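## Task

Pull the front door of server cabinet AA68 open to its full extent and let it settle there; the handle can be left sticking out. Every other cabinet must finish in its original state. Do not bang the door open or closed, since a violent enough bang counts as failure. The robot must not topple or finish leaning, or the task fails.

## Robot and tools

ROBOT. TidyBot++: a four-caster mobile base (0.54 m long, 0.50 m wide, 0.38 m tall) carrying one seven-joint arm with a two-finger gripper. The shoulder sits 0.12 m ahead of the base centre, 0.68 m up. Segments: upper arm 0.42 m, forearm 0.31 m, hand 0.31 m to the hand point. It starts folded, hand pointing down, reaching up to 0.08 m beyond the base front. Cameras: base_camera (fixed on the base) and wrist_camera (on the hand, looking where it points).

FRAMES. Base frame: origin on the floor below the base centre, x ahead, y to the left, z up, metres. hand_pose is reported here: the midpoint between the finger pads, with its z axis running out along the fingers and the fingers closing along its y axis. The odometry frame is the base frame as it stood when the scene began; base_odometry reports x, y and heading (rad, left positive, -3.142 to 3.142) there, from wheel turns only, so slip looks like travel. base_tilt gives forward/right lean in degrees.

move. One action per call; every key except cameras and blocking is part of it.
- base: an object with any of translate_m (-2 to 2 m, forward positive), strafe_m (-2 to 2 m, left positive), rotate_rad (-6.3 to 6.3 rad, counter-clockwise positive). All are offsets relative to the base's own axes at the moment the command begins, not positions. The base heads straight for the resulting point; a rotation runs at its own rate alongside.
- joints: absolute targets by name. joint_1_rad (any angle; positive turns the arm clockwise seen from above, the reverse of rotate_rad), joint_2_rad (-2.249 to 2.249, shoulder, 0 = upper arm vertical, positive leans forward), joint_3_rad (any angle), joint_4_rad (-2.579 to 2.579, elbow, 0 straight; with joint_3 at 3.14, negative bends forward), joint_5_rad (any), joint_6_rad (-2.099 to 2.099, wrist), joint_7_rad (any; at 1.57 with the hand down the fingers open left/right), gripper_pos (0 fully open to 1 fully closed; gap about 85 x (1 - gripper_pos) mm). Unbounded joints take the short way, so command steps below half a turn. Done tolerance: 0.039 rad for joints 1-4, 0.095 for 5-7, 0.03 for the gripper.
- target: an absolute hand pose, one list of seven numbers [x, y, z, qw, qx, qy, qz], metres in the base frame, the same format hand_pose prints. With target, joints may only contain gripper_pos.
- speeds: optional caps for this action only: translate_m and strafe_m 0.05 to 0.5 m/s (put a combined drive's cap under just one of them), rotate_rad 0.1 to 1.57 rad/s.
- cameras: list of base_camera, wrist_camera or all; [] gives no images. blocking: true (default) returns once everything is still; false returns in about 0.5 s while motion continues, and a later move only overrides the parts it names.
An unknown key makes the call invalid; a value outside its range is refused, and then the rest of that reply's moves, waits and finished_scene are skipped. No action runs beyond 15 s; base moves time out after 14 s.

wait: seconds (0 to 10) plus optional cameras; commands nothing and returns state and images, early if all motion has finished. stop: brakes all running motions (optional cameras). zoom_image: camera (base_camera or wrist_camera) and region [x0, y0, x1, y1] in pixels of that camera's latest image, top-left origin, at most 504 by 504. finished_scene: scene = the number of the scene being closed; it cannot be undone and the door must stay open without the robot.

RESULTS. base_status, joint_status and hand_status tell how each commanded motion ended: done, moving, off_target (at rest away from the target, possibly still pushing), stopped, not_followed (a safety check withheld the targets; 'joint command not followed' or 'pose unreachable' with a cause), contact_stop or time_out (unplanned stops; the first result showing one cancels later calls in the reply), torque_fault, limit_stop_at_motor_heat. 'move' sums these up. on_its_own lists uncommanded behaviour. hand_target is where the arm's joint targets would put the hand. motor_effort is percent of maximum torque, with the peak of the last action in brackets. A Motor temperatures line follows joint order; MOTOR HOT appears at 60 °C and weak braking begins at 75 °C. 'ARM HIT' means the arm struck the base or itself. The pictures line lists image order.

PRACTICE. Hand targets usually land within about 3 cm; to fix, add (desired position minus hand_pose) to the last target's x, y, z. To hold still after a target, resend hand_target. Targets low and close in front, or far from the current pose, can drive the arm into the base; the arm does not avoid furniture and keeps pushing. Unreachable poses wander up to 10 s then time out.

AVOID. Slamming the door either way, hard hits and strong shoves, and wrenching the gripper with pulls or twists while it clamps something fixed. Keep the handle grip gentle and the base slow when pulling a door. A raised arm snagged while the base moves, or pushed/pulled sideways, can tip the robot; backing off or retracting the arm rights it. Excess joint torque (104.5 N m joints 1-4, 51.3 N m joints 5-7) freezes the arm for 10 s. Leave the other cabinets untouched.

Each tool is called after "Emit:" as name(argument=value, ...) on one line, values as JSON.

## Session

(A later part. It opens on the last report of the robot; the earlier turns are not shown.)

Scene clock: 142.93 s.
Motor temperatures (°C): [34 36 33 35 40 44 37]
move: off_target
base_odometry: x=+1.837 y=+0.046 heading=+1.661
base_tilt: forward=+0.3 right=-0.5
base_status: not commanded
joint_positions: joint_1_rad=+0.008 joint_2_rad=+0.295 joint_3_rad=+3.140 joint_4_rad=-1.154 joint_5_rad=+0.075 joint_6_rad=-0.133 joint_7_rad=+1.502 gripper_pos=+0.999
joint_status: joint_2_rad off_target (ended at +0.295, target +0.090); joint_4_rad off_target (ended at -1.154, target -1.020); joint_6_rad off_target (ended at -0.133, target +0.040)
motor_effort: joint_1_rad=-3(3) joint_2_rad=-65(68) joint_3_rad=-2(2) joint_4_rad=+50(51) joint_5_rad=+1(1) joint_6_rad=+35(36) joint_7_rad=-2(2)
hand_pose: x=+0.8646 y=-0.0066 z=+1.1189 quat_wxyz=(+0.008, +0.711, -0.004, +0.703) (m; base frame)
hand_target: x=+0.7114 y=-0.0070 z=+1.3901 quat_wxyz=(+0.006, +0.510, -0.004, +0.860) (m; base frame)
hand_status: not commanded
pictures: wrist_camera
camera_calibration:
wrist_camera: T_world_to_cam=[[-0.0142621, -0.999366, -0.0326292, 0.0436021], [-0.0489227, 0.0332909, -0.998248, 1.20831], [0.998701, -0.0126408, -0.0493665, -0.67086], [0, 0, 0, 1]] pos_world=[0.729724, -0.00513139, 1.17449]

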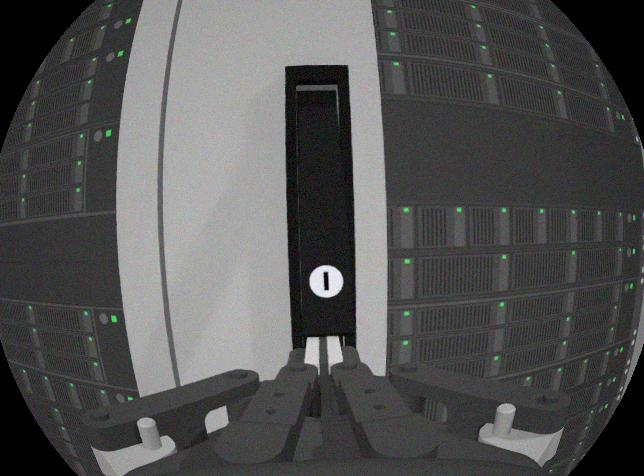

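Emit:
move(cameras=["wrist_camera"])

Scene clock: 144.03 s.
Motor temperatures (°C): [34 36 33 35 40 44 37]
base_odometry: x=+1.837 y=+0.046 heading=+1.661
base_tilt: forward=+0.3 right=-0.5
base_status: not commanded
joint_positions: joint_1_rad=+0.008 joint_2_rad=+0.295 joint_3_rad=+3.140 joint_4_rad=-1.154 joint_5_rad=+0.075 joint_6_rad=-0.133 joint_7_rad=+1.502 gripper_pos=+0.999
joint_status: joint_2_rad off_target (ended at +0.295, target +0.090); joint_4_rad off_target (ended at -1.154, target -1.020); joint_6_rad off_target (ended at -0.133, target +0.040)
motor_effort: joint_1_rad=-2(3) joint_2_rad=-65(68) joint_3_rad=-2(2) joint_4_rad=+50(51) joint_5_rad=+1(1) joint_6_rad=+35(36) joint_7_rad=-1(2)
hand_pose: x=+0.8646 y=-0.0066 z=+1.1189 quat_wxyz=(+0.008, +0.711, -0.004, +0.703) (m; base frame)
hand_target: x=+0.7114 y=-0.0070 z=+1.3901 quat_wxyz=(+0.006, +0.510, -0.004, +0.860) (m; base frame)
hand_status: not commanded
pictures: wrist_camera
camera_calibration:
wrist_camera: T_world_to_cam=[[-0.0142621, -0.999366, -0.0326292, 0.0436021], [-0.0489227, 0.0332909, -0.998248, 1.20831], [0.998701, -0.0126408, -0.0493665, -0.67086], [0, 0, 0, 1]] pos_world=[0.729724, -0.00513139, 1.17449]

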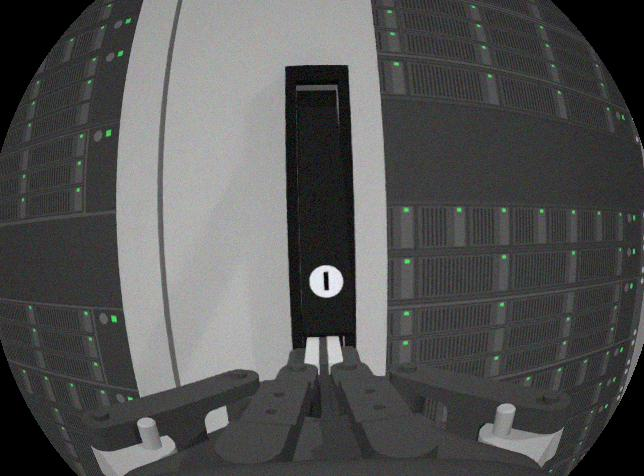

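Emit:
move(joints={"joint_2_rad": 0.06, "joint_4_rad": -1.065, "joint_6_rad": 0.075}, cameras=[])

Emit:
move(joints={"joint_2_rad": 0.03, "joint_4_rad": -1.11, "joint_6_rad": 0.11}, cameras=["wrist_camera"])

Scene clock: 148.43 s.
Motor temperatures (°C): [34 36 33 35 40 44 37]
move: off_target
base_odometry: x=+1.837 y=+0.046 heading=+1.661
base_tilt: forward=+0.3 right=-0.5
base_status: not commanded
joint_positions: joint_1_rad=+0.008 joint_2_rad=+0.254 joint_3_rad=+3.140 joint_4_rad=-1.203 joint_5_rad=+0.075 joint_6_rad=-0.106 joint_7_rad=+1.502 gripper_pos=+0.999
joint_status: joint_2_rad off_target (ended at +0.254, target +0.060); joint_4_rad off_target (ended at -1.203, target -1.065); joint_6_rad off_target (ended at -0.106, target +0.075)
motor_effort: joint_1_rad=-1(3) joint_2_rad=-62(66) joint_3_rad=+0(2) joint_4_rad=+52(52) joint_5_rad=+1(1) joint_6_rad=+35(37) joint_7_rad=-1(2)
hand_pose: x=+0.8482 y=-0.0065 z=+1.1275 quat_wxyz=(+0.007, +0.704, -0.003, +0.710) (m; base frame)
hand_target: x=+0.6979 y=-0.0068 z=+1.3923 quat_wxyz=(+0.006, +0.501, -0.004, +0.865) (m; base frame)
hand_status: not commanded
pictures: none
No camera images: "cameras" was empty.

Scene clock: 150.30 s.
Motor temperatures (°C): [34 36 33 35 40 44 37]
move: done
base_odometry: x=+1.837 y=+0.046 heading=+1.661
base_tilt: forward=+0.3 right=-0.5
base_status: not commanded
joint_positions: joint_1_rad=+0.009 joint_2_rad=+0.044 joint_3_rad=+3.140 joint_4_rad=-1.097 joint_5_rad=+0.075 joint_6_rad=+0.127 joint_7_rad=+1.502 gripper_pos=+0.999
joint_status: all done
motor_effort: joint_1_rad=+0(2) joint_2_rad=-22(64) joint_3_rad=+0(1) joint_4_rad=+19(51) joint_5_rad=+0(1) joint_6_rad=+8(35) joint_7_rad=-1(2)
hand_pose: x=+0.6879 y=+0.0002 z=+1.3972 quat_wxyz=(+0.004, +0.486, +0.004, +0.874) (m; base frame)
hand_target: x=+0.6841 y=-0.0066 z=+1.3939 quat_wxyz=(+0.006, +0.493, -0.004, +0.870) (m; base frame)
hand_status: not commanded
pictures: wrist_camera
camera_calibration:
wrist_camera: T_world_to_cam=[[0.0198328, -0.999581, -0.0211063, 0.0173939], [0.494732, 0.0281564, -0.868589, 0.922067], [0.868819, 0.00678463, 0.495083, -1.15196], [0, 0, 0, 1]] pos_world=[0.544328, -0.000759873, 1.37158]

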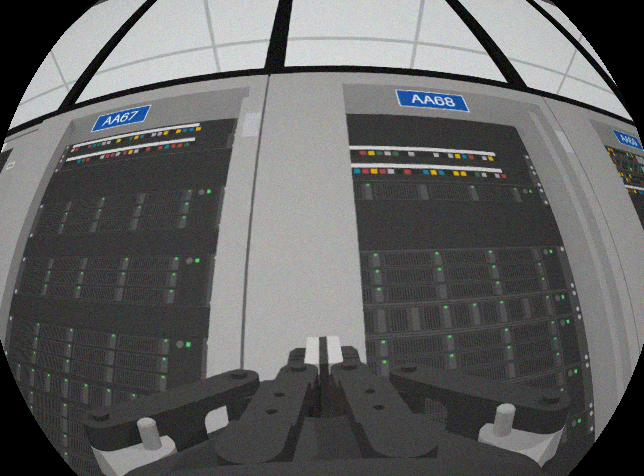

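Emit:
move(joints={"joint_2_rad": -0.095, "joint_4_rad": -1.48, "joint_6_rad": -0.20}, cameras=["wrist_camera"])

Scene clock: 152.50 s.
Motor temperatures (°C): [34 36 33 35 40 44 37]
move: done
base_odometry: x=+1.837 y=+0.046 heading=+1.661
base_tilt: forward=+0.3 right=-0.5
base_status: not commanded
joint_positions: joint_1_rad=+0.009 joint_2_rad=-0.074 joint_3_rad=+3.140 joint_4_rad=-1.461 joint_5_rad=+0.075 joint_6_rad=-0.155 joint_7_rad=+1.502 gripper_pos=+0.999
joint_status: all done
motor_effort: joint_1_rad=+0(1) joint_2_rad=-20(23) joint_3_rad=+0(0) joint_4_rad=+21(23) joint_5_rad=+0(1) joint_6_rad=+10(11) joint_7_rad=-1(2)
hand_pose: x=+0.7081 y=-0.0065 z=+1.1678 quat_wxyz=(+0.009, +0.697, -0.005, +0.717) (m; base frame)
hand_target: x=+0.6993 y=-0.0068 z=+1.1543 quat_wxyz=(+0.005, +0.712, -0.005, +0.702) (m; base frame)
hand_status: not commanded
pictures: wrist_camera
camera_calibration:
wrist_camera: T_world_to_cam=[[-0.0156477, -0.999346, -0.0326146, 0.0440506], [-0.00885889, 0.0327559, -0.999424, 1.22241], [0.999838, -0.0153498, -0.00936565, -0.559704], [0, 0, 0, 1]] pos_world=[0.571132, -0.00461063, 1.2179]

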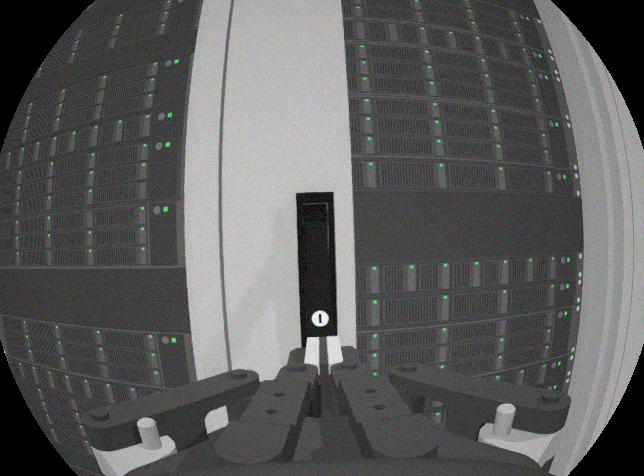

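Emit:
zoom_image(camera="wrist_camera", region=[260, 180, 380, 360])

Scaled by 2.800.

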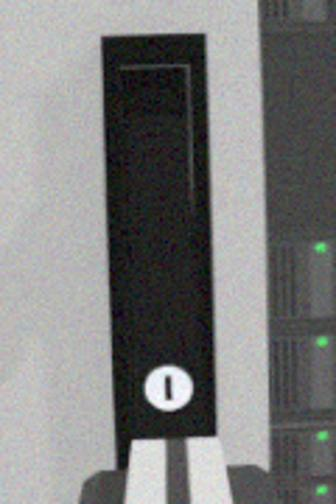

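Emit:
move(joints={"joint_2_rad": 0.07, "joint_4_rad": -1.50, "joint_6_rad": -0.035}, cameras=["wrist_camera"])

Scene clock: 155.60 s.
Motor temperatures (°C): [34 36 33 35 40 44 37]
move: done
base_odometry: x=+1.837 y=+0.046 heading=+1.661
base_tilt: forward=+0.3 right=-0.5
base_status: not commanded
joint_positions: joint_1_rad=+0.009 joint_2_rad=+0.084 joint_3_rad=+3.140 joint_4_rad=-1.485 joint_5_rad=+0.075 joint_6_rad=-0.065 joint_7_rad=+1.502 gripper_pos=+0.999
joint_status: all done
motor_effort: joint_1_rad=-1(1) joint_2_rad=-26(31) joint_3_rad=+0(0) joint_4_rad=+21(23) joint_5_rad=+0(1) joint_6_rad=+9(10) joint_7_rad=-1(2)
hand_pose: x=+0.7795 y=-0.0050 z=+1.0820 quat_wxyz=(+0.006, +0.729, -0.002, +0.685) (m; base frame)
hand_target: x=+0.7739 y=-0.0078 z=+1.0911 quat_wxyz=(+0.005, +0.719, -0.005, +0.695) (m; base frame)
hand_status: not commanded
pictures: wrist_camera
camera_calibration:
wrist_camera: T_world_to_cam=[[-0.0117811, -0.999431, -0.0316002, 0.0397618], [-0.100433, 0.0326253, -0.994409, 1.20324], [0.994874, -0.00854151, -0.10076, -0.529063], [0, 0, 0, 1]] pos_world=[0.647665, -0.00403589, 1.14446]

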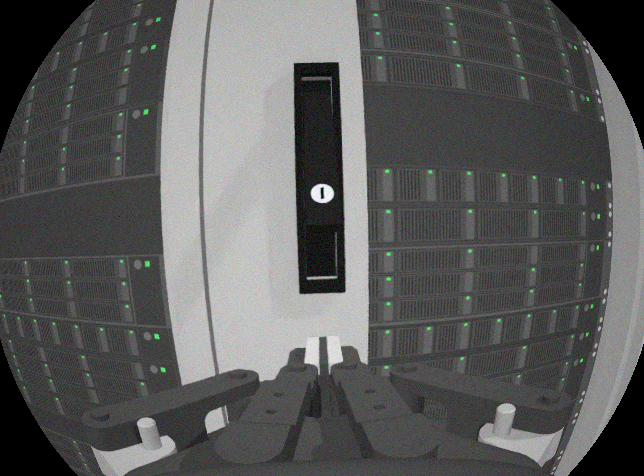

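Emit:
move(joints={"joint_2_rad": 0.214, "joint_4_rad": -1.315, "joint_6_rad": 0.01}, cameras=["wrist_camera"])

Scene clock: 157.33 s.
Motor temperatures (°C): [34 36 33 35 40 44 37]
move: done
base_odometry: x=+1.837 y=+0.046 heading=+1.661
base_tilt: forward=+0.2 right=-0.6
base_status: not commanded
joint_positions: joint_1_rad=+0.009 joint_2_rad=+0.219 joint_3_rad=+3.140 joint_4_rad=-1.327 joint_5_rad=+0.075 joint_6_rad=-0.022 joint_7_rad=+1.502 gripper_pos=+0.999
joint_status: all done
motor_effort: joint_1_rad=-1(1) joint_2_rad=-31(33) joint_3_rad=+0(0) joint_4_rad=+21(22) joint_5_rad=+1(1) joint_6_rad=+10(10) joint_7_rad=-1(2)
hand_pose: x=+0.8360 y=-0.0045 z=+1.1013 quat_wxyz=(+0.005, +0.706, -0.001, +0.708) (m; base frame)
hand_target: x=+0.8333 y=-0.0087 z=+1.1222 quat_wxyz=(+0.005, +0.689, -0.005, +0.725) (m; base frame)
hand_status: not commanded
pictures: wrist_camera
camera_calibration:
wrist_camera: T_world_to_cam=[[-0.00650566, -0.999471, -0.031861, 0.0374089], [-0.0348074, 0.0320687, -0.998879, 1.1781], [0.999373, -0.00538937, -0.0349977, -0.659548], [0, 0, 0, 1]] pos_world=[0.700385, -0.00394553, 1.15489]

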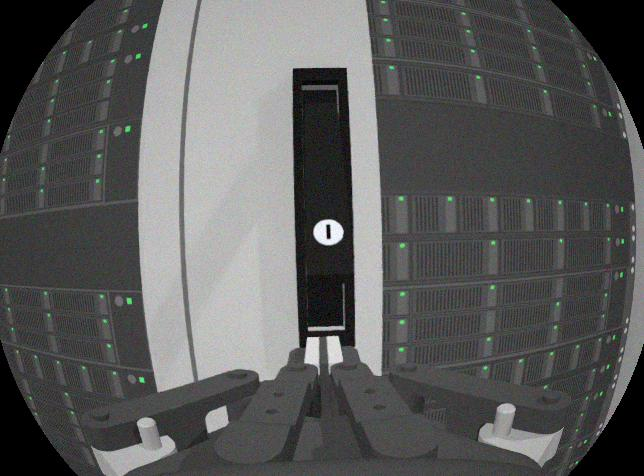

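Emit:
zoom_image(camera="wrist_camera", region=[280, 210, 370, 350])

Scaled by 3.600.

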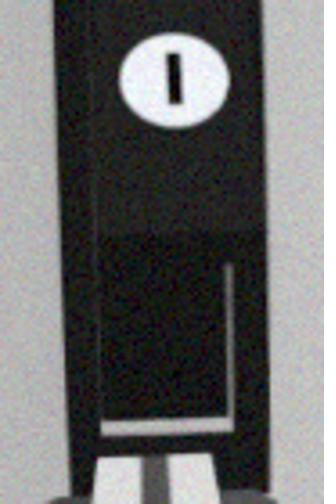

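Emit:
move(joints={"joint_2_rad": 0.36, "joint_4_rad": -1.117, "joint_6_rad": -0.10}, cameras=["wrist_camera"])

Scene clock: 159.63 s.
Motor temperatures (°C): [34 36 33 35 40 44 37]
move: done
base_odometry: x=+1.837 y=+0.046 heading=+1.661
base_tilt: forward=+0.3 right=-0.5
base_status: not commanded
joint_positions: joint_1_rad=+0.009 joint_2_rad=+0.370 joint_3_rad=+3.140 joint_4_rad=-1.130 joint_5_rad=+0.075 joint_6_rad=-0.059 joint_7_rad=+1.502 gripper_pos=+0.999
joint_status: all done
motor_effort: joint_1_rad=+0(1) joint_2_rad=-37(39) joint_3_rad=+0(1) joint_4_rad=+21(26) joint_5_rad=+0(1) joint_6_rad=+10(14) joint_7_rad=-1(2)
hand_pose: x=+0.8961 y=-0.0059 z=+1.0999 quat_wxyz=(+0.006, +0.703, -0.002, +0.711) (m; base frame)
hand_target: x=+0.8914 y=-0.0095 z=+1.1031 quat_wxyz=(+0.005, +0.709, -0.005, +0.705) (m; base frame)
hand_status: not commanded
pictures: wrist_camera
camera_calibration:
wrist_camera: T_world_to_cam=[[-0.00905335, -0.999441, -0.0321914, 0.0389775], [-0.0258432, 0.0324158, -0.99914, 1.17113], [0.999625, -0.00821364, -0.0261222, -0.729627], [0, 0, 0, 1]] pos_world=[0.759972, -0.00500025, 1.15232]

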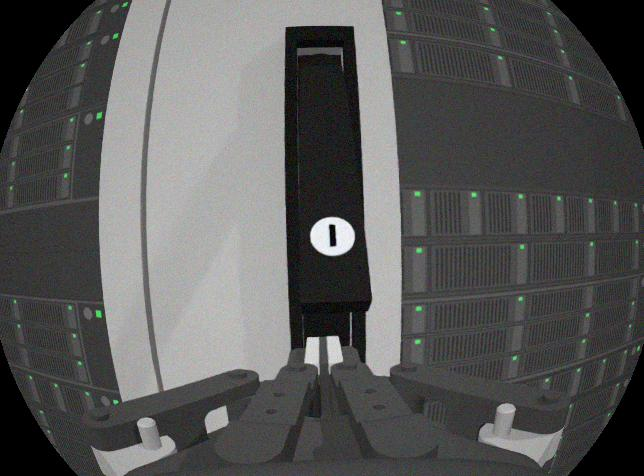

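Emit:
move(joints={"joint_2_rad": 0.318, "joint_4_rad": -1.095, "joint_6_rad": -0.16}, cameras=["wrist_camera"])

Scene clock: 161.23 s.
Motor temperatures (°C): [34 36 33 35 40 44 37]
move: done
base_odometry: x=+1.837 y=+0.046 heading=+1.661
base_tilt: forward=+0.3 right=-0.5
base_status: not commanded
joint_positions: joint_1_rad=+0.009 joint_2_rad=+0.340 joint_3_rad=+3.140 joint_4_rad=-1.107 joint_5_rad=+0.075 joint_6_rad=-0.123 joint_7_rad=+1.502 gripper_pos=+0.999
joint_status: all done
motor_effort: joint_1_rad=-1(1) joint_2_rad=-37(40) joint_3_rad=+0(0) joint_4_rad=+22(23) joint_5_rad=+1(1) joint_6_rad=+10(12) joint_7_rad=-1(2)
hand_pose: x=+0.8823 y=-0.0073 z=+1.1180 quat_wxyz=(+0.008, +0.707, -0.004, +0.708) (m; base frame)
hand_target: x=+0.8722 y=-0.0092 z=+1.1302 quat_wxyz=(+0.005, +0.708, -0.005, +0.706) (m; base frame)
hand_status: not commanded
pictures: wrist_camera
camera_calibration:
wrist_camera: T_world_to_cam=[[-0.0142063, -0.999368, -0.0325804, 0.0430321], [-0.0360997, 0.0330751, -0.998801, 1.1976], [0.999247, -0.0130132, -0.0365468, -0.703431], [0, 0, 0, 1]] pos_world=[0.746746, -0.0057596, 1.17185]

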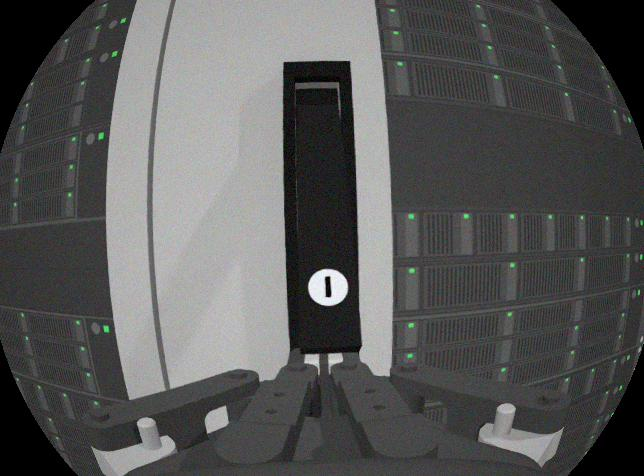

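Emit:
move(joints={"joint_2_rad": 0.255, "joint_4_rad": -1.105, "joint_6_rad": -0.185}, cameras=["wrist_camera"])

Scene clock: 162.37 s.
Motor temperatures (°C): [34 36 33 35 40 44 37]
move: off_target
base_odometry: x=+1.837 y=+0.046 heading=+1.661
base_tilt: forward=+0.3 right=-0.6
base_status: not commanded
joint_positions: joint_1_rad=+0.009 joint_2_rad=+0.315 joint_3_rad=+3.140 joint_4_rad=-1.113 joint_5_rad=+0.075 joint_6_rad=-0.169 joint_7_rad=+1.502 gripper_pos=+0.999
joint_status: joint_2_rad off_target (ended at +0.315, target +0.255); the others done
motor_effort: joint_1_rad=+0(1) joint_2_rad=-41(41) joint_3_rad=+0(0) joint_4_rad=+26(26) joint_5_rad=+1(1) joint_6_rad=+13(13) joint_7_rad=-1(2)
hand_pose: x=+0.8718 y=-0.0083 z=+1.1187 quat_wxyz=(+0.009, +0.716, -0.005, +0.698) (m; base frame)
hand_target: x=+0.8437 y=-0.0088 z=+1.1628 quat_wxyz=(+0.005, +0.698, -0.005, +0.716) (m; base frame)
hand_status: not commanded
pictures: wrist_camera
camera_calibration:
wrist_camera: T_world_to_cam=[[-0.0184394, -0.999293, -0.0327623, 0.0458459], [-0.0627375, 0.0338597, -0.997456, 1.21962], [0.99786, -0.016337, -0.0633175, -0.6618], [0, 0, 0, 1]] pos_world=[0.737744, -0.00629423, 1.17611]

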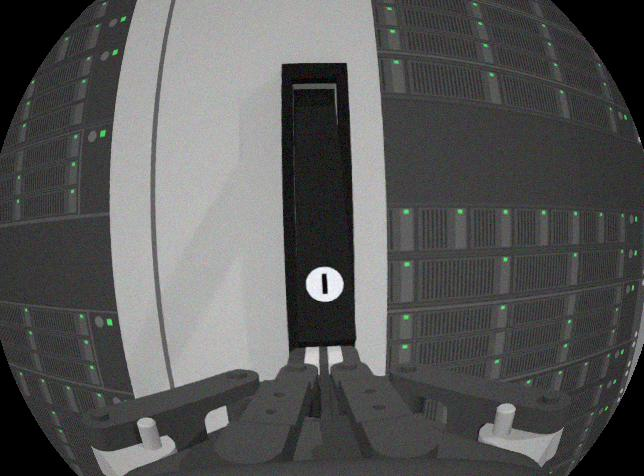

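Emit:
move(joints={"joint_2_rad": 0.235, "joint_4_rad": -1.08, "joint_6_rad": -0.15}, cameras=[])

Emit:
move(joints={"joint_2_rad": 0.215, "joint_4_rad": -1.07, "joint_6_rad": -0.13}, cameras=["wrist_camera"])

Scene clock: 163.57 s.
Motor temperatures (°C): [34 36 33 35 40 44 37]
move: off_target
base_odometry: x=+1.837 y=+0.046 heading=+1.661
base_tilt: forward=+0.3 right=-0.5
base_status: not commanded
joint_positions: joint_1_rad=+0.009 joint_2_rad=+0.315 joint_3_rad=+3.140 joint_4_rad=-1.112 joint_5_rad=+0.075 joint_6_rad=-0.168 joint_7_rad=+1.502 gripper_pos=+0.999
joint_status: joint_2_rad off_target (ended at +0.315, target +0.235); the others done
motor_effort: joint_1_rad=+0(1) joint_2_rad=-45(45) joint_3_rad=+0(0) joint_4_rad=+28(29) joint_5_rad=+1(1) joint_6_rad=+16(17) joint_7_rad=-1(1)
hand_pose: x=+0.8715 y=-0.0083 z=+1.1192 quat_wxyz=(+0.009, +0.716, -0.005, +0.698) (m; base frame)
hand_target: x=+0.8306 y=-0.0086 z=+1.2034 quat_wxyz=(+0.005, +0.669, -0.005, +0.743) (m; base frame)
hand_status: not commanded
pictures: none
No camera images: "cameras" was empty.

Scene clock: 164.13 s.
Motor temperatures (°C): [34 36 33 35 40 44 37]
move: off_target
base_odometry: x=+1.837 y=+0.046 heading=+1.661
base_tilt: forward=+0.3 right=-0.6
base_status: not commanded
joint_positions: joint_1_rad=+0.009 joint_2_rad=+0.313 joint_3_rad=+3.140 joint_4_rad=-1.113 joint_5_rad=+0.075 joint_6_rad=-0.168 joint_7_rad=+1.502 gripper_pos=+0.999
joint_status: joint_2_rad off_target (ended at +0.313, target +0.215); joint_4_rad off_target (ended at -1.113, target -1.070); the others done
motor_effort: joint_1_rad=+1(1) joint_2_rad=-47(48) joint_3_rad=+1(1) joint_4_rad=+31(32) joint_5_rad=+1(1) joint_6_rad=+19(20) joint_7_rad=-1(2)
hand_pose: x=+0.8706 y=-0.0083 z=+1.1205 quat_wxyz=(+0.009, +0.715, -0.005, +0.699) (m; base frame)
hand_target: x=+0.8179 y=-0.0084 z=+1.2298 quat_wxyz=(+0.005, +0.650, -0.005, +0.760) (m; base frame)
hand_status: not commanded
pictures: wrist_camera
camera_calibration:
wrist_camera: T_world_to_cam=[[-0.0183473, -0.999294, -0.0327855, 0.045845], [-0.0602129, 0.0338359, -0.997612, 1.21941], [0.998017, -0.0163293, -0.0607912, -0.663454], [0, 0, 0, 1]] pos_world=[0.736404, -0.00628096, 1.17767]

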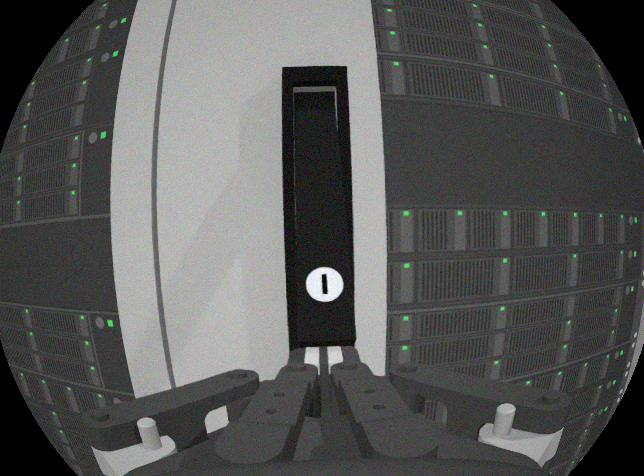

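Emit:
move(joints={"joint_2_rad": 0.185, "joint_4_rad": -1.05, "joint_6_rad": -0.11}, cameras=[])

Emit:
move(joints={"joint_2_rad": 0.155, "joint_4_rad": -1.03, "joint_6_rad": -0.09}, cameras=["wrist_camera"])

Scene clock: 165.90 s.
Motor temperatures (°C): [34 36 33 35 40 44 37]
move: off_target
base_odometry: x=+1.837 y=+0.046 heading=+1.661
base_tilt: forward=+0.3 right=-0.5
base_status: not commanded
joint_positions: joint_1_rad=+0.009 joint_2_rad=+0.310 joint_3_rad=+3.140 joint_4_rad=-1.114 joint_5_rad=+0.075 joint_6_rad=-0.168 joint_7_rad=+1.502 gripper_pos=+0.999
joint_status: joint_2_rad off_target (ended at +0.310, target +0.185); joint_4_rad off_target (ended at -1.114, target -1.050); the others done
motor_effort: joint_1_rad=+1(2) joint_2_rad=-52(53) joint_3_rad=+1(1) joint_4_rad=+36(36) joint_5_rad=+1(1) joint_6_rad=+21(24) joint_7_rad=-2(2)
hand_pose: x=+0.8696 y=-0.0082 z=+1.1216 quat_wxyz=(+0.009, +0.715, -0.005, +0.699) (m; base frame)
hand_target: x=+0.7965 y=-0.0081 z=+1.2687 quat_wxyz=(+0.005, +0.623, -0.005, +0.782) (m; base frame)
hand_status: not commanded
pictures: none
No camera images: "cameras" was empty.

Scene clock: 166.53 s.
Motor temperatures (°C): [34 36 33 35 40 44 37]
move: off_target
base_odometry: x=+1.837 y=+0.046 heading=+1.661
base_tilt: forward=+0.3 right=-0.5
base_status: not commanded
joint_positions: joint_1_rad=+0.009 joint_2_rad=+0.309 joint_3_rad=+3.140 joint_4_rad=-1.114 joint_5_rad=+0.075 joint_6_rad=-0.168 joint_7_rad=+1.502 gripper_pos=+0.999
joint_status: joint_2_rad off_target (ended at +0.309, target +0.155); joint_4_rad off_target (ended at -1.114, target -1.030); the others done
motor_effort: joint_1_rad=+1(2) joint_2_rad=-57(58) joint_3_rad=+1(1) joint_4_rad=+39(40) joint_5_rad=+1(1) joint_6_rad=+24(25) joint_7_rad=+0(2)
hand_pose: x=+0.8693 y=-0.0082 z=+1.1222 quat_wxyz=(+0.009, +0.714, -0.005, +0.700) (m; base frame)
hand_target: x=+0.7729 y=-0.0078 z=+1.3065 quat_wxyz=(+0.005, +0.595, -0.004, +0.804) (m; base frame)
hand_status: not commanded
pictures: wrist_camera
camera_calibration:
wrist_camera: T_world_to_cam=[[-0.0182812, -0.999295, -0.0328034, 0.0458491], [-0.0582193, 0.0338172, -0.997731, 1.21938], [0.998136, -0.01633, -0.0587964, -0.664338], [0, 0, 0, 1]] pos_world=[0.734929, -0.00626792, 1.17906]

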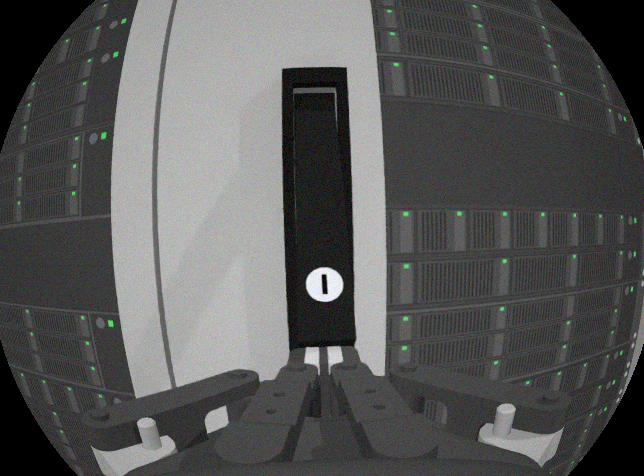

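Emit:
move(joints={"joint_2_rad": 0.295, "joint_4_rad": -1.215, "joint_6_rad": -0.09}, cameras=[])

Emit:
move(joints={"joint_2_rad": 0.02, "joint_4_rad": -1.54, "joint_6_rad": -0.01, "gripper_pos": 0.3}, cameras=["wrist_camera"])

Scene clock: 169.10 s.
Motor temperatures (°C): [34 36 33 35 40 44 37]
move: done
base_odometry: x=+1.837 y=+0.046 heading=+1.661
base_tilt: forward=+0.3 right=-0.6
base_status: not commanded
joint_positions: joint_1_rad=+0.009 joint_2_rad=+0.304 joint_3_rad=+3.140 joint_4_rad=-1.189 joint_5_rad=+0.075 joint_6_rad=-0.099 joint_7_rad=+1.502 gripper_pos=+0.999
joint_status: all done
motor_effort: joint_1_rad=-1(2) joint_2_rad=-34(58) joint_3_rad=+0(1) joint_4_rad=+21(39) joint_5_rad=+1(1) joint_6_rad=+10(24) joint_7_rad=-1(2)
hand_pose: x=+0.8694 y=-0.0071 z=+1.1014 quat_wxyz=(+0.008, +0.714, -0.003, +0.700) (m; base frame)
hand_target: x=+0.8662 y=-0.0091 z=+1.0944 quat_wxyz=(+0.005, +0.717, -0.005, +0.697) (m; base frame)
hand_status: not commanded
pictures: none
No camera images: "cameras" was empty.

Scene clock: 170.53 s.
Motor temperatures (°C): [34 36 33 35 40 44 37]
move: done
base_odometry: x=+1.837 y=+0.046 heading=+1.661
base_tilt: forward=+0.2 right=-0.5
base_status: not commanded
joint_positions: joint_1_rad=+0.009 joint_2_rad=+0.030 joint_3_rad=+3.140 joint_4_rad=-1.514 joint_5_rad=+0.075 joint_6_rad=-0.042 joint_7_rad=+1.502 gripper_pos=+0.300
joint_status: all done
motor_effort: joint_1_rad=+0(1) joint_2_rad=-24(36) joint_3_rad=+0(0) joint_4_rad=+21(22) joint_5_rad=+1(1) joint_6_rad=+10(11) joint_7_rad=-2(2)
hand_pose: x=+0.7569 y=-0.0047 z=+1.1064 quat_wxyz=(+0.006, +0.712, -0.002, +0.702) (m; base frame)
hand_target: x=+0.7530 y=-0.0075 z=+1.1061 quat_wxyz=(+0.005, +0.707, -0.005, +0.707) (m; base frame)
hand_status: not commanded
pictures: wrist_camera
camera_calibration:
wrist_camera: T_world_to_cam=[[-0.00914491, -0.999458, -0.0316387, 0.0386516], [-0.0523057, 0.0320748, -0.998116, 1.19286], [0.998589, -0.00747279, -0.0525707, -0.560271], [0, 0, 0, 1]] pos_world=[0.622227, -0.00381709, 1.16239]

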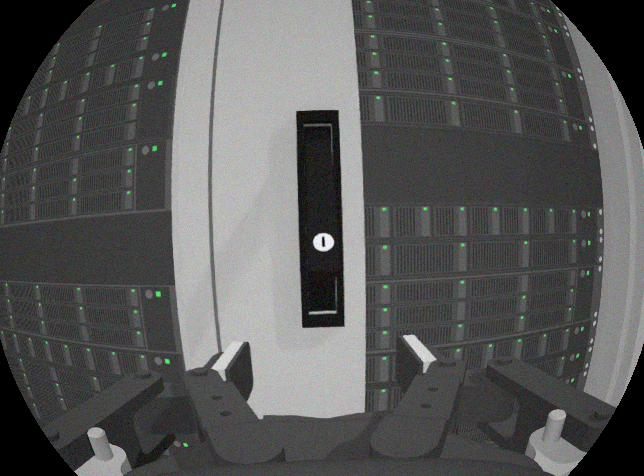

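Emit:
move(joints={"joint_2_rad": 0.081, "joint_4_rad": -1.29, "joint_6_rad": -0.21, "gripper_pos": 0.5}, cameras=["wrist_camera"])

Scene clock: 172.80 s.
Motor temperatures (°C): [34 36 33 35 40 44 37]
move: done
base_odometry: x=+1.837 y=+0.046 heading=+1.661
base_tilt: forward=+0.2 right=-0.5
base_status: not commanded
joint_positions: joint_1_rad=+0.009 joint_2_rad=+0.075 joint_3_rad=+3.140 joint_4_rad=-1.300 joint_5_rad=+0.075 joint_6_rad=-0.164 joint_7_rad=+1.502 gripper_pos=+0.500
joint_status: all done
motor_effort: joint_1_rad=+0(1) joint_2_rad=-26(26) joint_3_rad=+0(0) joint_4_rad=+21(22) joint_5_rad=+1(1) joint_6_rad=+10(11) joint_7_rad=-2(2)
hand_pose: x=+0.7697 y=-0.0076 z=+1.1727 quat_wxyz=(+0.009, +0.696, -0.005, +0.718) (m; base frame)
hand_target: x=+0.7724 y=-0.0078 z=+1.1604 quat_wxyz=(+0.005, +0.711, -0.005, +0.703) (m; base frame)
hand_status: not commanded
pictures: wrist_camera
camera_calibration:
wrist_camera: T_world_to_cam=[[-0.0167785, -0.999316, -0.0329564, 0.0453086], [-0.00515215, 0.033047, -0.999441, 1.22506], [0.999846, -0.0165993, -0.0057031, -0.625595], [0, 0, 0, 1]] pos_world=[0.63257, -0.00559125, 1.2223]

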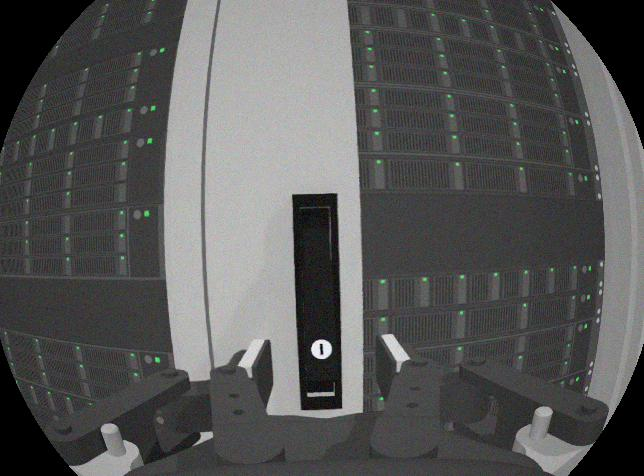

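Emit:
move(joints={"joint_2_rad": 0.226, "joint_4_rad": -1.125, "joint_6_rad": -0.26}, cameras=["wrist_camera"])

Scene clock: 175.10 s.
Motor temperatures (°C): [34 36 33 35 40 44 37]
move: done
base_odometry: x=+1.837 y=+0.046 heading=+1.661
base_tilt: forward=+0.3 right=-0.6
base_status: not commanded
joint_positions: joint_1_rad=+0.009 joint_2_rad=+0.237 joint_3_rad=+3.140 joint_4_rad=-1.137 joint_5_rad=+0.075 joint_6_rad=-0.217 joint_7_rad=+1.502 gripper_pos=+0.500
joint_status: all done
motor_effort: joint_1_rad=-1(1) joint_2_rad=-31(34) joint_3_rad=+0(0) joint_4_rad=+20(22) joint_5_rad=+1(1) joint_6_rad=+9(10) joint_7_rad=-1(2)
hand_pose: x=+0.8370 y=-0.0095 z=+1.1465 quat_wxyz=(+0.010, +0.714, -0.007, +0.700) (m; base frame)
hand_target: x=+0.8311 y=-0.0086 z=+1.1479 quat_wxyz=(+0.005, +0.721, -0.005, +0.693) (m; base frame)
hand_status: not commanded
pictures: wrist_camera
camera_calibration:
wrist_camera: T_world_to_cam=[[-0.0224432, -0.999193, -0.0333251, 0.048879], [-0.0565731, 0.0345494, -0.9978, 1.24049], [0.998146, -0.0205086, -0.0573028, -0.632513], [0, 0, 0, 1]] pos_world=[0.702616, -0.00699066, 1.20315]

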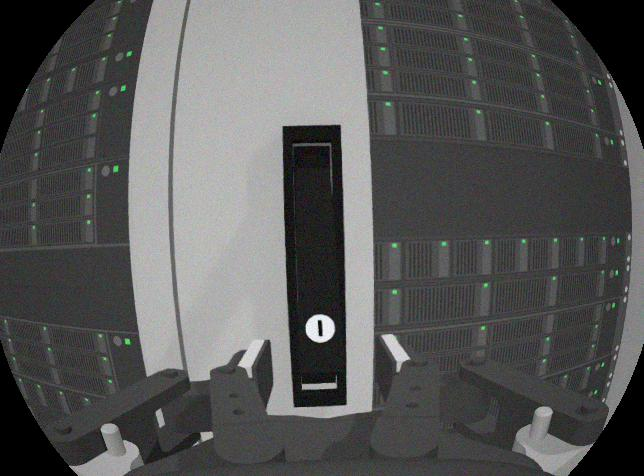

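Emit:
move(base={"rotate_rad": 0.003}, cameras=["wrist_camera"])

Scene clock: 175.87 s.
Motor temperatures (°C): [34 36 33 35 40 44 37]
move: done
base_odometry: x=+1.837 y=+0.046 heading=+1.663
base_tilt: forward=+0.3 right=-0.6
base_status: done
joint_positions: joint_1_rad=+0.009 joint_2_rad=+0.237 joint_3_rad=+3.140 joint_4_rad=-1.137 joint_5_rad=+0.075 joint_6_rad=-0.217 joint_7_rad=+1.502 gripper_pos=+0.500
joint_status: not commanded
motor_effort: joint_1_rad=+0(4) joint_2_rad=-31(32) joint_3_rad=+0(3) joint_4_rad=+20(21) joint_5_rad=+1(1) joint_6_rad=+10(10) joint_7_rad=-1(2)
hand_pose: x=+0.8370 y=-0.0097 z=+1.1465 quat_wxyz=(+0.010, +0.714, -0.007, +0.700) (m; base frame)
hand_target: x=+0.8311 y=-0.0086 z=+1.1479 quat_wxyz=(+0.005, +0.721, -0.005, +0.693) (m; base frame)
hand_status: not commanded
pictures: wrist_camera
camera_calibration:
wrist_camera: T_world_to_cam=[[-0.0227434, -0.999186, -0.0333251, 0.0489173], [-0.0566233, 0.0345677, -0.997797, 1.24052], [0.998137, -0.0208063, -0.0573634, -0.632441], [0, 0, 0, 1]] pos_world=[0.702617, -0.00716304, 1.20314]

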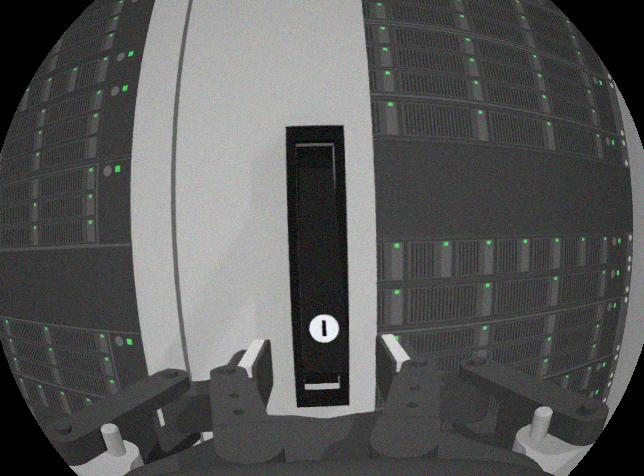

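Emit:
move(joints={"joint_2_rad": 0.352, "joint_4_rad": -0.935, "joint_6_rad": -0.30}, cameras=["wrist_camera"])

Scene clock: 177.27 s.
Motor temperatures (°C): [34 36 33 35 40 44 37]
move: done
base_odometry: x=+1.837 y=+0.046 heading=+1.663
base_tilt: forward=+0.3 right=-0.6
base_status: not commanded
joint_positions: joint_1_rad=+0.009 joint_2_rad=+0.358 joint_3_rad=+3.140 joint_4_rad=-0.948 joint_5_rad=+0.075 joint_6_rad=-0.256 joint_7_rad=+1.502 gripper_pos=+0.500
joint_status: all done
motor_effort: joint_1_rad=+0(1) joint_2_rad=-35(38) joint_3_rad=+0(0) joint_4_rad=+20(22) joint_5_rad=+1(1) joint_6_rad=+9(10) joint_7_rad=-1(2)
hand_pose: x=+0.8809 y=-0.0111 z=+1.1613 quat_wxyz=(+0.011, +0.704, -0.008, +0.710) (m; base frame)
hand_target: x=+0.8771 y=-0.0093 z=+1.1597 quat_wxyz=(+0.005, +0.713, -0.005, +0.701) (m; base frame)
hand_status: not commanded
pictures: wrist_camera
camera_calibration:
wrist_camera: T_world_to_cam=[[-0.024671, -0.999097, -0.0345869, 0.0522241], [-0.0275901, 0.0352647, -0.998997, 1.23368], [0.999315, -0.023692, -0.0284352, -0.710103], [0, 0, 0, 1]] pos_world=[0.744942, -0.00815222, 1.21406]

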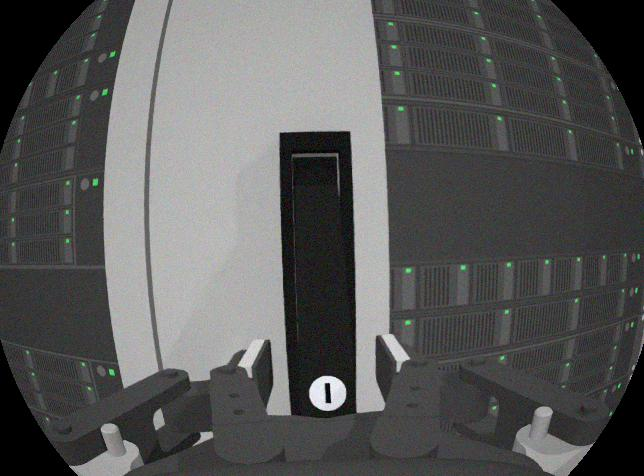

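Emit:
move(joints={"gripper_pos": 0.72}, cameras=["wrist_camera"])

Scene clock: 178.43 s.
Motor temperatures (°C): [34 36 33 35 40 44 37]
move: done
base_odometry: x=+1.837 y=+0.046 heading=+1.663
base_tilt: forward=+0.3 right=-0.5
base_status: not commanded
joint_positions: joint_1_rad=+0.009 joint_2_rad=+0.358 joint_3_rad=+3.140 joint_4_rad=-0.947 joint_5_rad=+0.075 joint_6_rad=-0.257 joint_7_rad=+1.502 gripper_pos=+0.720
joint_status: all done
motor_effort: joint_1_rad=+0(1) joint_2_rad=-36(37) joint_3_rad=+0(0) joint_4_rad=+21(21) joint_5_rad=+1(1) joint_6_rad=+9(10) joint_7_rad=-1(2)
hand_pose: x=+0.8809 y=-0.0111 z=+1.1613 quat_wxyz=(+0.011, +0.704, -0.008, +0.710) (m; base frame)
hand_target: x=+0.8771 y=-0.0093 z=+1.1597 quat_wxyz=(+0.005, +0.713, -0.005, +0.701) (m; base frame)
hand_status: not commanded
pictures: wrist_camera
camera_calibration:
wrist_camera: T_world_to_cam=[[-0.024681, -0.999097, -0.0345887, 0.0522328], [-0.027623, 0.0352676, -0.998996, 1.23373], [0.999314, -0.0237007, -0.0284685, -0.710056], [0, 0, 0, 1]] pos_world=[0.744937, -0.00815386, 1.21408]

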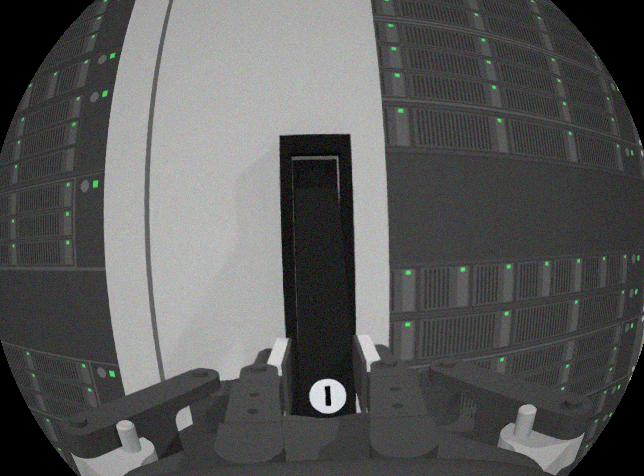

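Emit:
move(joints={"gripper_pos": 0.8}, cameras=["wrist_camera"])

Scene clock: 181.13 s.
Motor temperatures (°C): [34 36 33 35 40 44 37]
move: done
base_odometry: x=+1.837 y=+0.046 heading=+1.663
base_tilt: forward=+0.4 right=-0.6
base_status: not commanded
joint_positions: joint_1_rad=+0.010 joint_2_rad=+0.358 joint_3_rad=+3.141 joint_4_rad=-0.947 joint_5_rad=+0.075 joint_6_rad=-0.257 joint_7_rad=+1.505 gripper_pos=+0.786
joint_status: all done
motor_effort: joint_1_rad=+0(2) joint_2_rad=-36(37) joint_3_rad=+0(2) joint_4_rad=+20(21) joint_5_rad=+1(1) joint_6_rad=+9(10) joint_7_rad=-1(3)
hand_pose: x=+0.8810 y=-0.0117 z=+1.1613 quat_wxyz=(+0.012, +0.704, -0.008, +0.710) (m; base frame)
hand_target: x=+0.8771 y=-0.0093 z=+1.1597 quat_wxyz=(+0.005, +0.713, -0.005, +0.701) (m; base frame)
hand_status: not commanded
pictures: wrist_camera
camera_calibration:
wrist_camera: T_world_to_cam=[[-0.0256034, -0.999179, -0.0314031, 0.0487392], [-0.0278043, 0.032113, -0.999097, 1.23396], [0.999285, -0.0247072, -0.0286037, -0.709956], [0, 0, 0, 1]] pos_world=[0.745006, -0.0084679, 1.21407]

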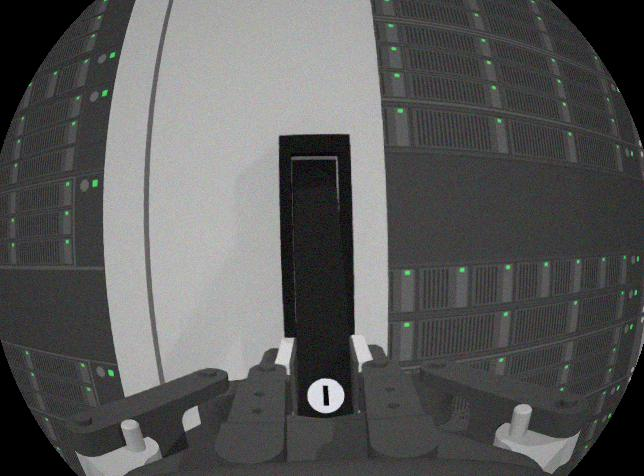

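Emit:
move(joints={"gripper_pos": 0.86}, cameras=[])

Scene clock: 181.73 s.
Motor temperatures (°C): [34 36 33 35 40 44 37]
move: off_target
base_odometry: x=+1.837 y=+0.046 heading=+1.663
base_tilt: forward=+0.3 right=-0.6
base_status: not commanded
joint_positions: joint_1_rad=+0.010 joint_2_rad=+0.358 joint_3_rad=+3.141 joint_4_rad=-0.947 joint_5_rad=+0.075 joint_6_rad=-0.257 joint_7_rad=+1.505 gripper_pos=+0.796
joint_status: gripper_pos off_target (ended at +0.796, target +0.860)
motor_effort: joint_1_rad=+0(1) joint_2_rad=-36(37) joint_3_rad=+1(1) joint_4_rad=+21(21) joint_5_rad=+1(1) joint_6_rad=+10(10) joint_7_rad=-1(2)
hand_pose: x=+0.8810 y=-0.0117 z=+1.1613 quat_wxyz=(+0.012, +0.704, -0.008, +0.710) (m; base frame)
hand_target: x=+0.8771 y=-0.0093 z=+1.1597 quat_wxyz=(+0.005, +0.713, -0.005, +0.701) (m; base frame)
hand_status: not commanded
pictures: none
No camera images: "cameras" was empty.

Emit:
move(base={"translate_m": -0.03}, speeds={"translate_m": 0.05}, cameras=["wrist_camera"])

Scene clock: 183.20 s.
Motor temperatures (°C): [34 36 33 35 40 44 37]
move: done
base_odometry: x=+1.840 y=+0.016 heading=+1.663
base_tilt: forward=+0.2 right=-0.5
base_status: done
joint_positions: joint_1_rad=+0.009 joint_2_rad=+0.424 joint_3_rad=+3.140 joint_4_rad=-0.880 joint_5_rad=+0.075 joint_6_rad=-0.225 joint_7_rad=+1.505 gripper_pos=+0.797
joint_status: not commanded
motor_effort: joint_1_rad=+2(4) joint_2_rad=-48(51) joint_3_rad=+1(2) joint_4_rad=+11(20) joint_5_rad=+1(1) joint_6_rad=-2(9) joint_7_rad=-2(3)
hand_pose: x=+0.9061 y=-0.0103 z=+1.1618 quat_wxyz=(+0.011, +0.692, -0.006, +0.722) (m; base frame)
hand_target: x=+0.8771 y=-0.0093 z=+1.1597 quat_wxyz=(+0.005, +0.713, -0.005, +0.701) (m; base frame)
hand_status: not commanded
pictures: wrist_camera
camera_calibration:
wrist_camera: T_world_to_cam=[[-0.021053, -0.999289, -0.0312875, 0.0464712], [0.00572754, 0.0311733, -0.999498, 1.20515], [0.999762, -0.0212216, 0.00506717, -0.774524], [0, 0, 0, 1]] pos_world=[0.768416, -0.00756699, 1.20992]

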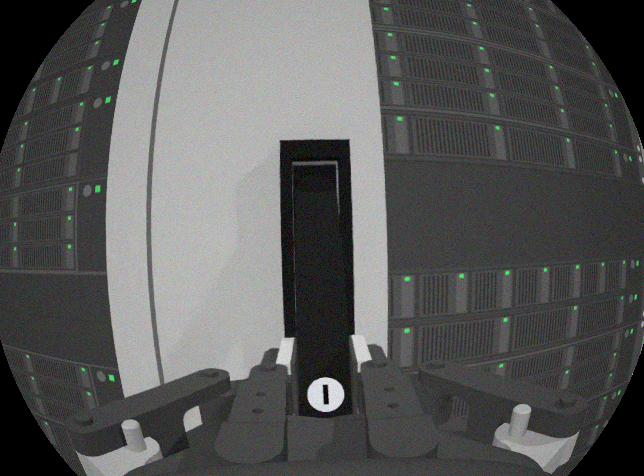

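Emit:
move(base={"translate_m": -0.025}, speeds={"translate_m": 0.05}, cameras=["wrist_camera"])

Scene clock: 187.40 s.
Motor temperatures (°C): [34 36 33 35 40 44 37]
move: time_out
base_odometry: x=+1.843 y=-0.006 heading=+1.663
base_tilt: forward=+0.4 right=-0.5
base_status: translate_m time_out (by the wheels' count: -0.022 of -0.025)
joint_positions: joint_1_rad=+0.008 joint_2_rad=+0.464 joint_3_rad=+3.141 joint_4_rad=-0.846 joint_5_rad=+0.075 joint_6_rad=-0.188 joint_7_rad=+1.505 gripper_pos=+0.798
joint_status: not commanded
motor_effort: joint_1_rad=+1(5) joint_2_rad=-56(60) joint_3_rad=+0(2) joint_4_rad=+5(10) joint_5_rad=+0(1) joint_6_rad=-8(13) joint_7_rad=-2(3)
hand_pose: x=+0.9213 y=-0.0088 z=+1.1622 quat_wxyz=(+0.010, +0.680, -0.005, +0.733) (m; base frame)
hand_target: x=+0.8771 y=-0.0093 z=+1.1597 quat_wxyz=(+0.005, +0.713, -0.005, +0.701) (m; base frame)
hand_status: not commanded
pictures: wrist_camera
camera_calibration:
wrist_camera: T_world_to_cam=[[-0.0164881, -0.999394, -0.0306428, 0.0434363], [0.036323, 0.030028, -0.998889, 1.17656], [0.999204, -0.0175829, 0.0358059, -0.824917], [0, 0, 0, 1]] pos_world=[0.78224, -0.00642414, 1.20612]

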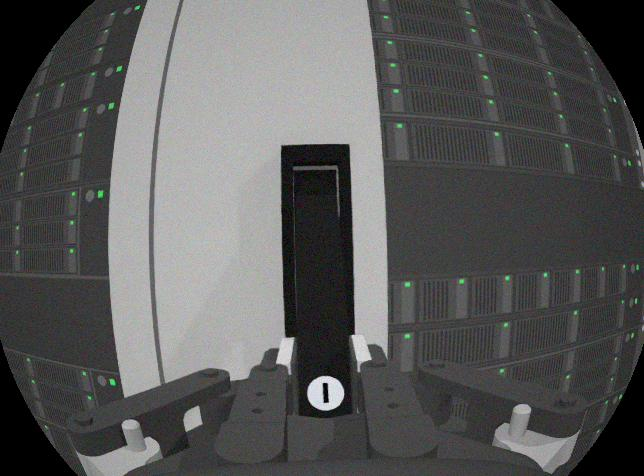

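Emit:
move(base={"translate_m": 0.045}, speeds={"translate_m": 0.08}, cameras=["wrist_camera"])

Scene clock: 189.43 s.
Motor temperatures (°C): [34 37 33 35 40 44 37]
move: done
base_odometry: x=+1.838 y=+0.039 heading=+1.663
base_tilt: forward=+0.2 right=-0.5
base_status: done
joint_positions: joint_1_rad=+0.010 joint_2_rad=+0.358 joint_3_rad=+3.141 joint_4_rad=-0.930 joint_5_rad=+0.075 joint_6_rad=-0.292 joint_7_rad=+1.506 gripper_pos=+0.798
joint_status: not commanded
motor_effort: joint_1_rad=-1(4) joint_2_rad=-34(58) joint_3_rad=-1(2) joint_4_rad=+21(23) joint_5_rad=+0(1) joint_6_rad=+9(13) joint_7_rad=-1(3)
hand_pose: x=+0.8793 y=-0.0124 z=+1.1612 quat_wxyz=(+0.013, +0.710, -0.008, +0.704) (m; base frame)
hand_target: x=+0.8771 y=-0.0093 z=+1.1597 quat_wxyz=(+0.005, +0.713, -0.005, +0.701) (m; base frame)
hand_status: not commanded
pictures: wrist_camera
camera_calibration:
wrist_camera: T_world_to_cam=[[-0.0287002, -0.999113, -0.0308045, 0.0499752], [-0.045491, 0.0320908, -0.998449, 1.24864], [0.998552, -0.0272544, -0.0463717, -0.68707], [0, 0, 0, 1]] pos_world=[0.744312, -0.00886462, 1.21638]

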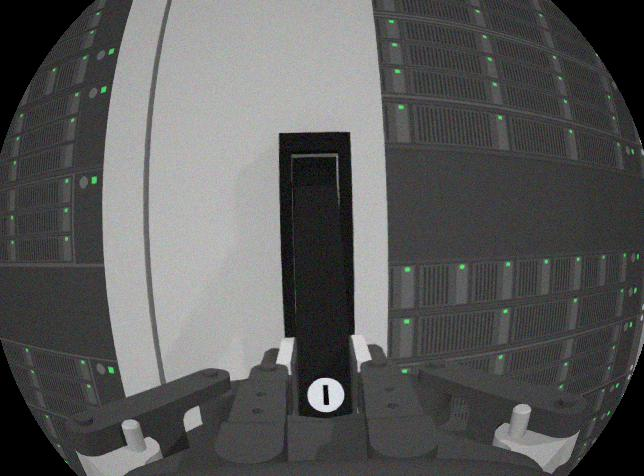

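Emit:
zoom_image(camera="wrist_camera", region=[130, 110, 400, 420])

Scaled by 1.626.

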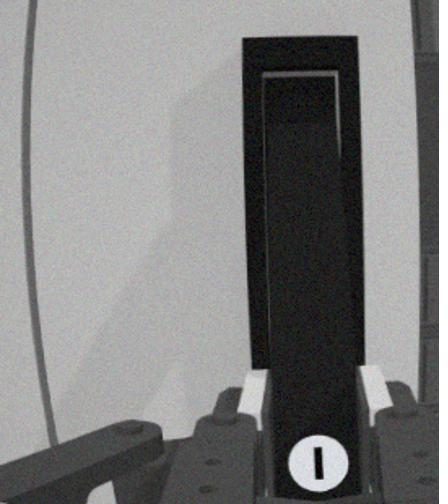

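Emit:
move(joints={"joint_1_rad": 0.044, "joint_7_rad": 1.63}, cameras=["wrist_camera"])

Scene clock: 191.53 s.
Motor temperatures (°C): [34 36 33 35 40 44 37]
move: done
base_odometry: x=+1.838 y=+0.039 heading=+1.663
base_tilt: forward=+0.3 right=-0.5
base_status: not commanded
joint_positions: joint_1_rad=+0.017 joint_2_rad=+0.358 joint_3_rad=+3.137 joint_4_rad=-0.930 joint_5_rad=+0.065 joint_6_rad=-0.292 joint_7_rad=+1.555 gripper_pos=+0.798
joint_status: all done
motor_effort: joint_1_rad=+1(2) joint_2_rad=-35(35) joint_3_rad=+1(2) joint_4_rad=+19(21) joint_5_rad=+2(2) joint_6_rad=+7(9) joint_7_rad=+1(2)
hand_pose: x=+0.8792 y=-0.0148 z=+1.1612 quat_wxyz=(+0.027, +0.710, +0.005, +0.704) (m; base frame)
hand_target: x=+0.8764 y=-0.0320 z=+1.1597 quat_wxyz=(+0.036, +0.713, +0.005, +0.700) (m; base frame)
hand_status: not commanded
pictures: wrist_camera
camera_calibration:
wrist_camera: T_world_to_cam=[[-0.0288245, -0.999563, 0.00652962, 0.00436642], [-0.0468713, -0.00517358, -0.998888, 1.24983], [0.998485, -0.0290985, -0.0467017, -0.68665], [0, 0, 0, 1]] pos_world=[0.744317, -0.00914984, 1.21635]

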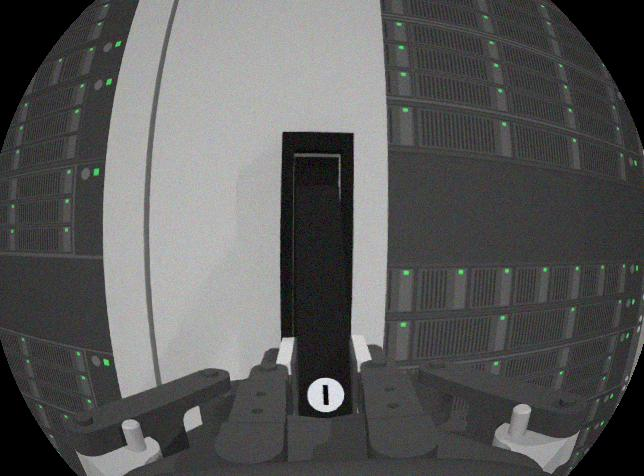

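Emit:
zoom_image(camera="wrist_camera", region=[250, 120, 390, 420])

Scaled by 1.680.

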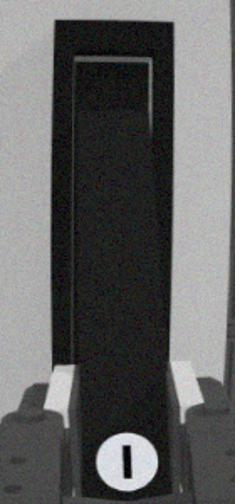

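Emit:
move(joints={"joint_1_rad": 0.074, "joint_7_rad": 1.68}, cameras=["wrist_camera"])

Scene clock: 192.77 s.
Motor temperatures (°C): [34 36 33 35 40 43 37]
move: off_target
base_odometry: x=+1.838 y=+0.039 heading=+1.663
base_tilt: forward=+0.3 right=-0.6
base_status: not commanded
joint_positions: joint_1_rad=+0.029 joint_2_rad=+0.358 joint_3_rad=+3.129 joint_4_rad=-0.930 joint_5_rad=+0.065 joint_6_rad=-0.292 joint_7_rad=+1.611 gripper_pos=+0.798
joint_status: joint_1_rad off_target (ended at +0.029, target +0.074); the others done
motor_effort: joint_1_rad=+5(5) joint_2_rad=-33(34) joint_3_rad=+3(4) joint_4_rad=+18(19) joint_5_rad=+3(3) joint_6_rad=+6(7) joint_7_rad=-1(1)
hand_pose: x=+0.8790 y=-0.0192 z=+1.1613 quat_wxyz=(+0.047, +0.710, +0.022, +0.703) (m; base frame)
hand_target: x=+0.8751 y=-0.0547 z=+1.1597 quat_wxyz=(+0.064, +0.713, +0.013, +0.698) (m; base frame)
hand_status: not commanded
pictures: wrist_camera
camera_calibration:
wrist_camera: T_world_to_cam=[[-0.0323156, -0.997732, 0.059054, -0.0579748], [-0.0486366, -0.057445, -0.997163, 1.24845], [0.998294, -0.0350961, -0.0466699, -0.686557], [0, 0, 0, 1]] pos_world=[0.744233, -0.0102214, 1.21629]

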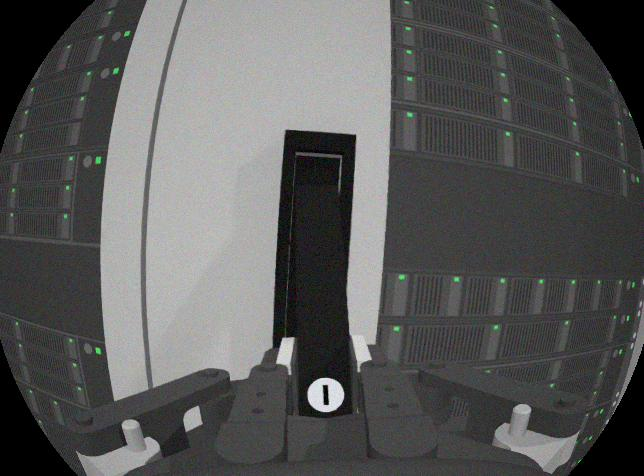

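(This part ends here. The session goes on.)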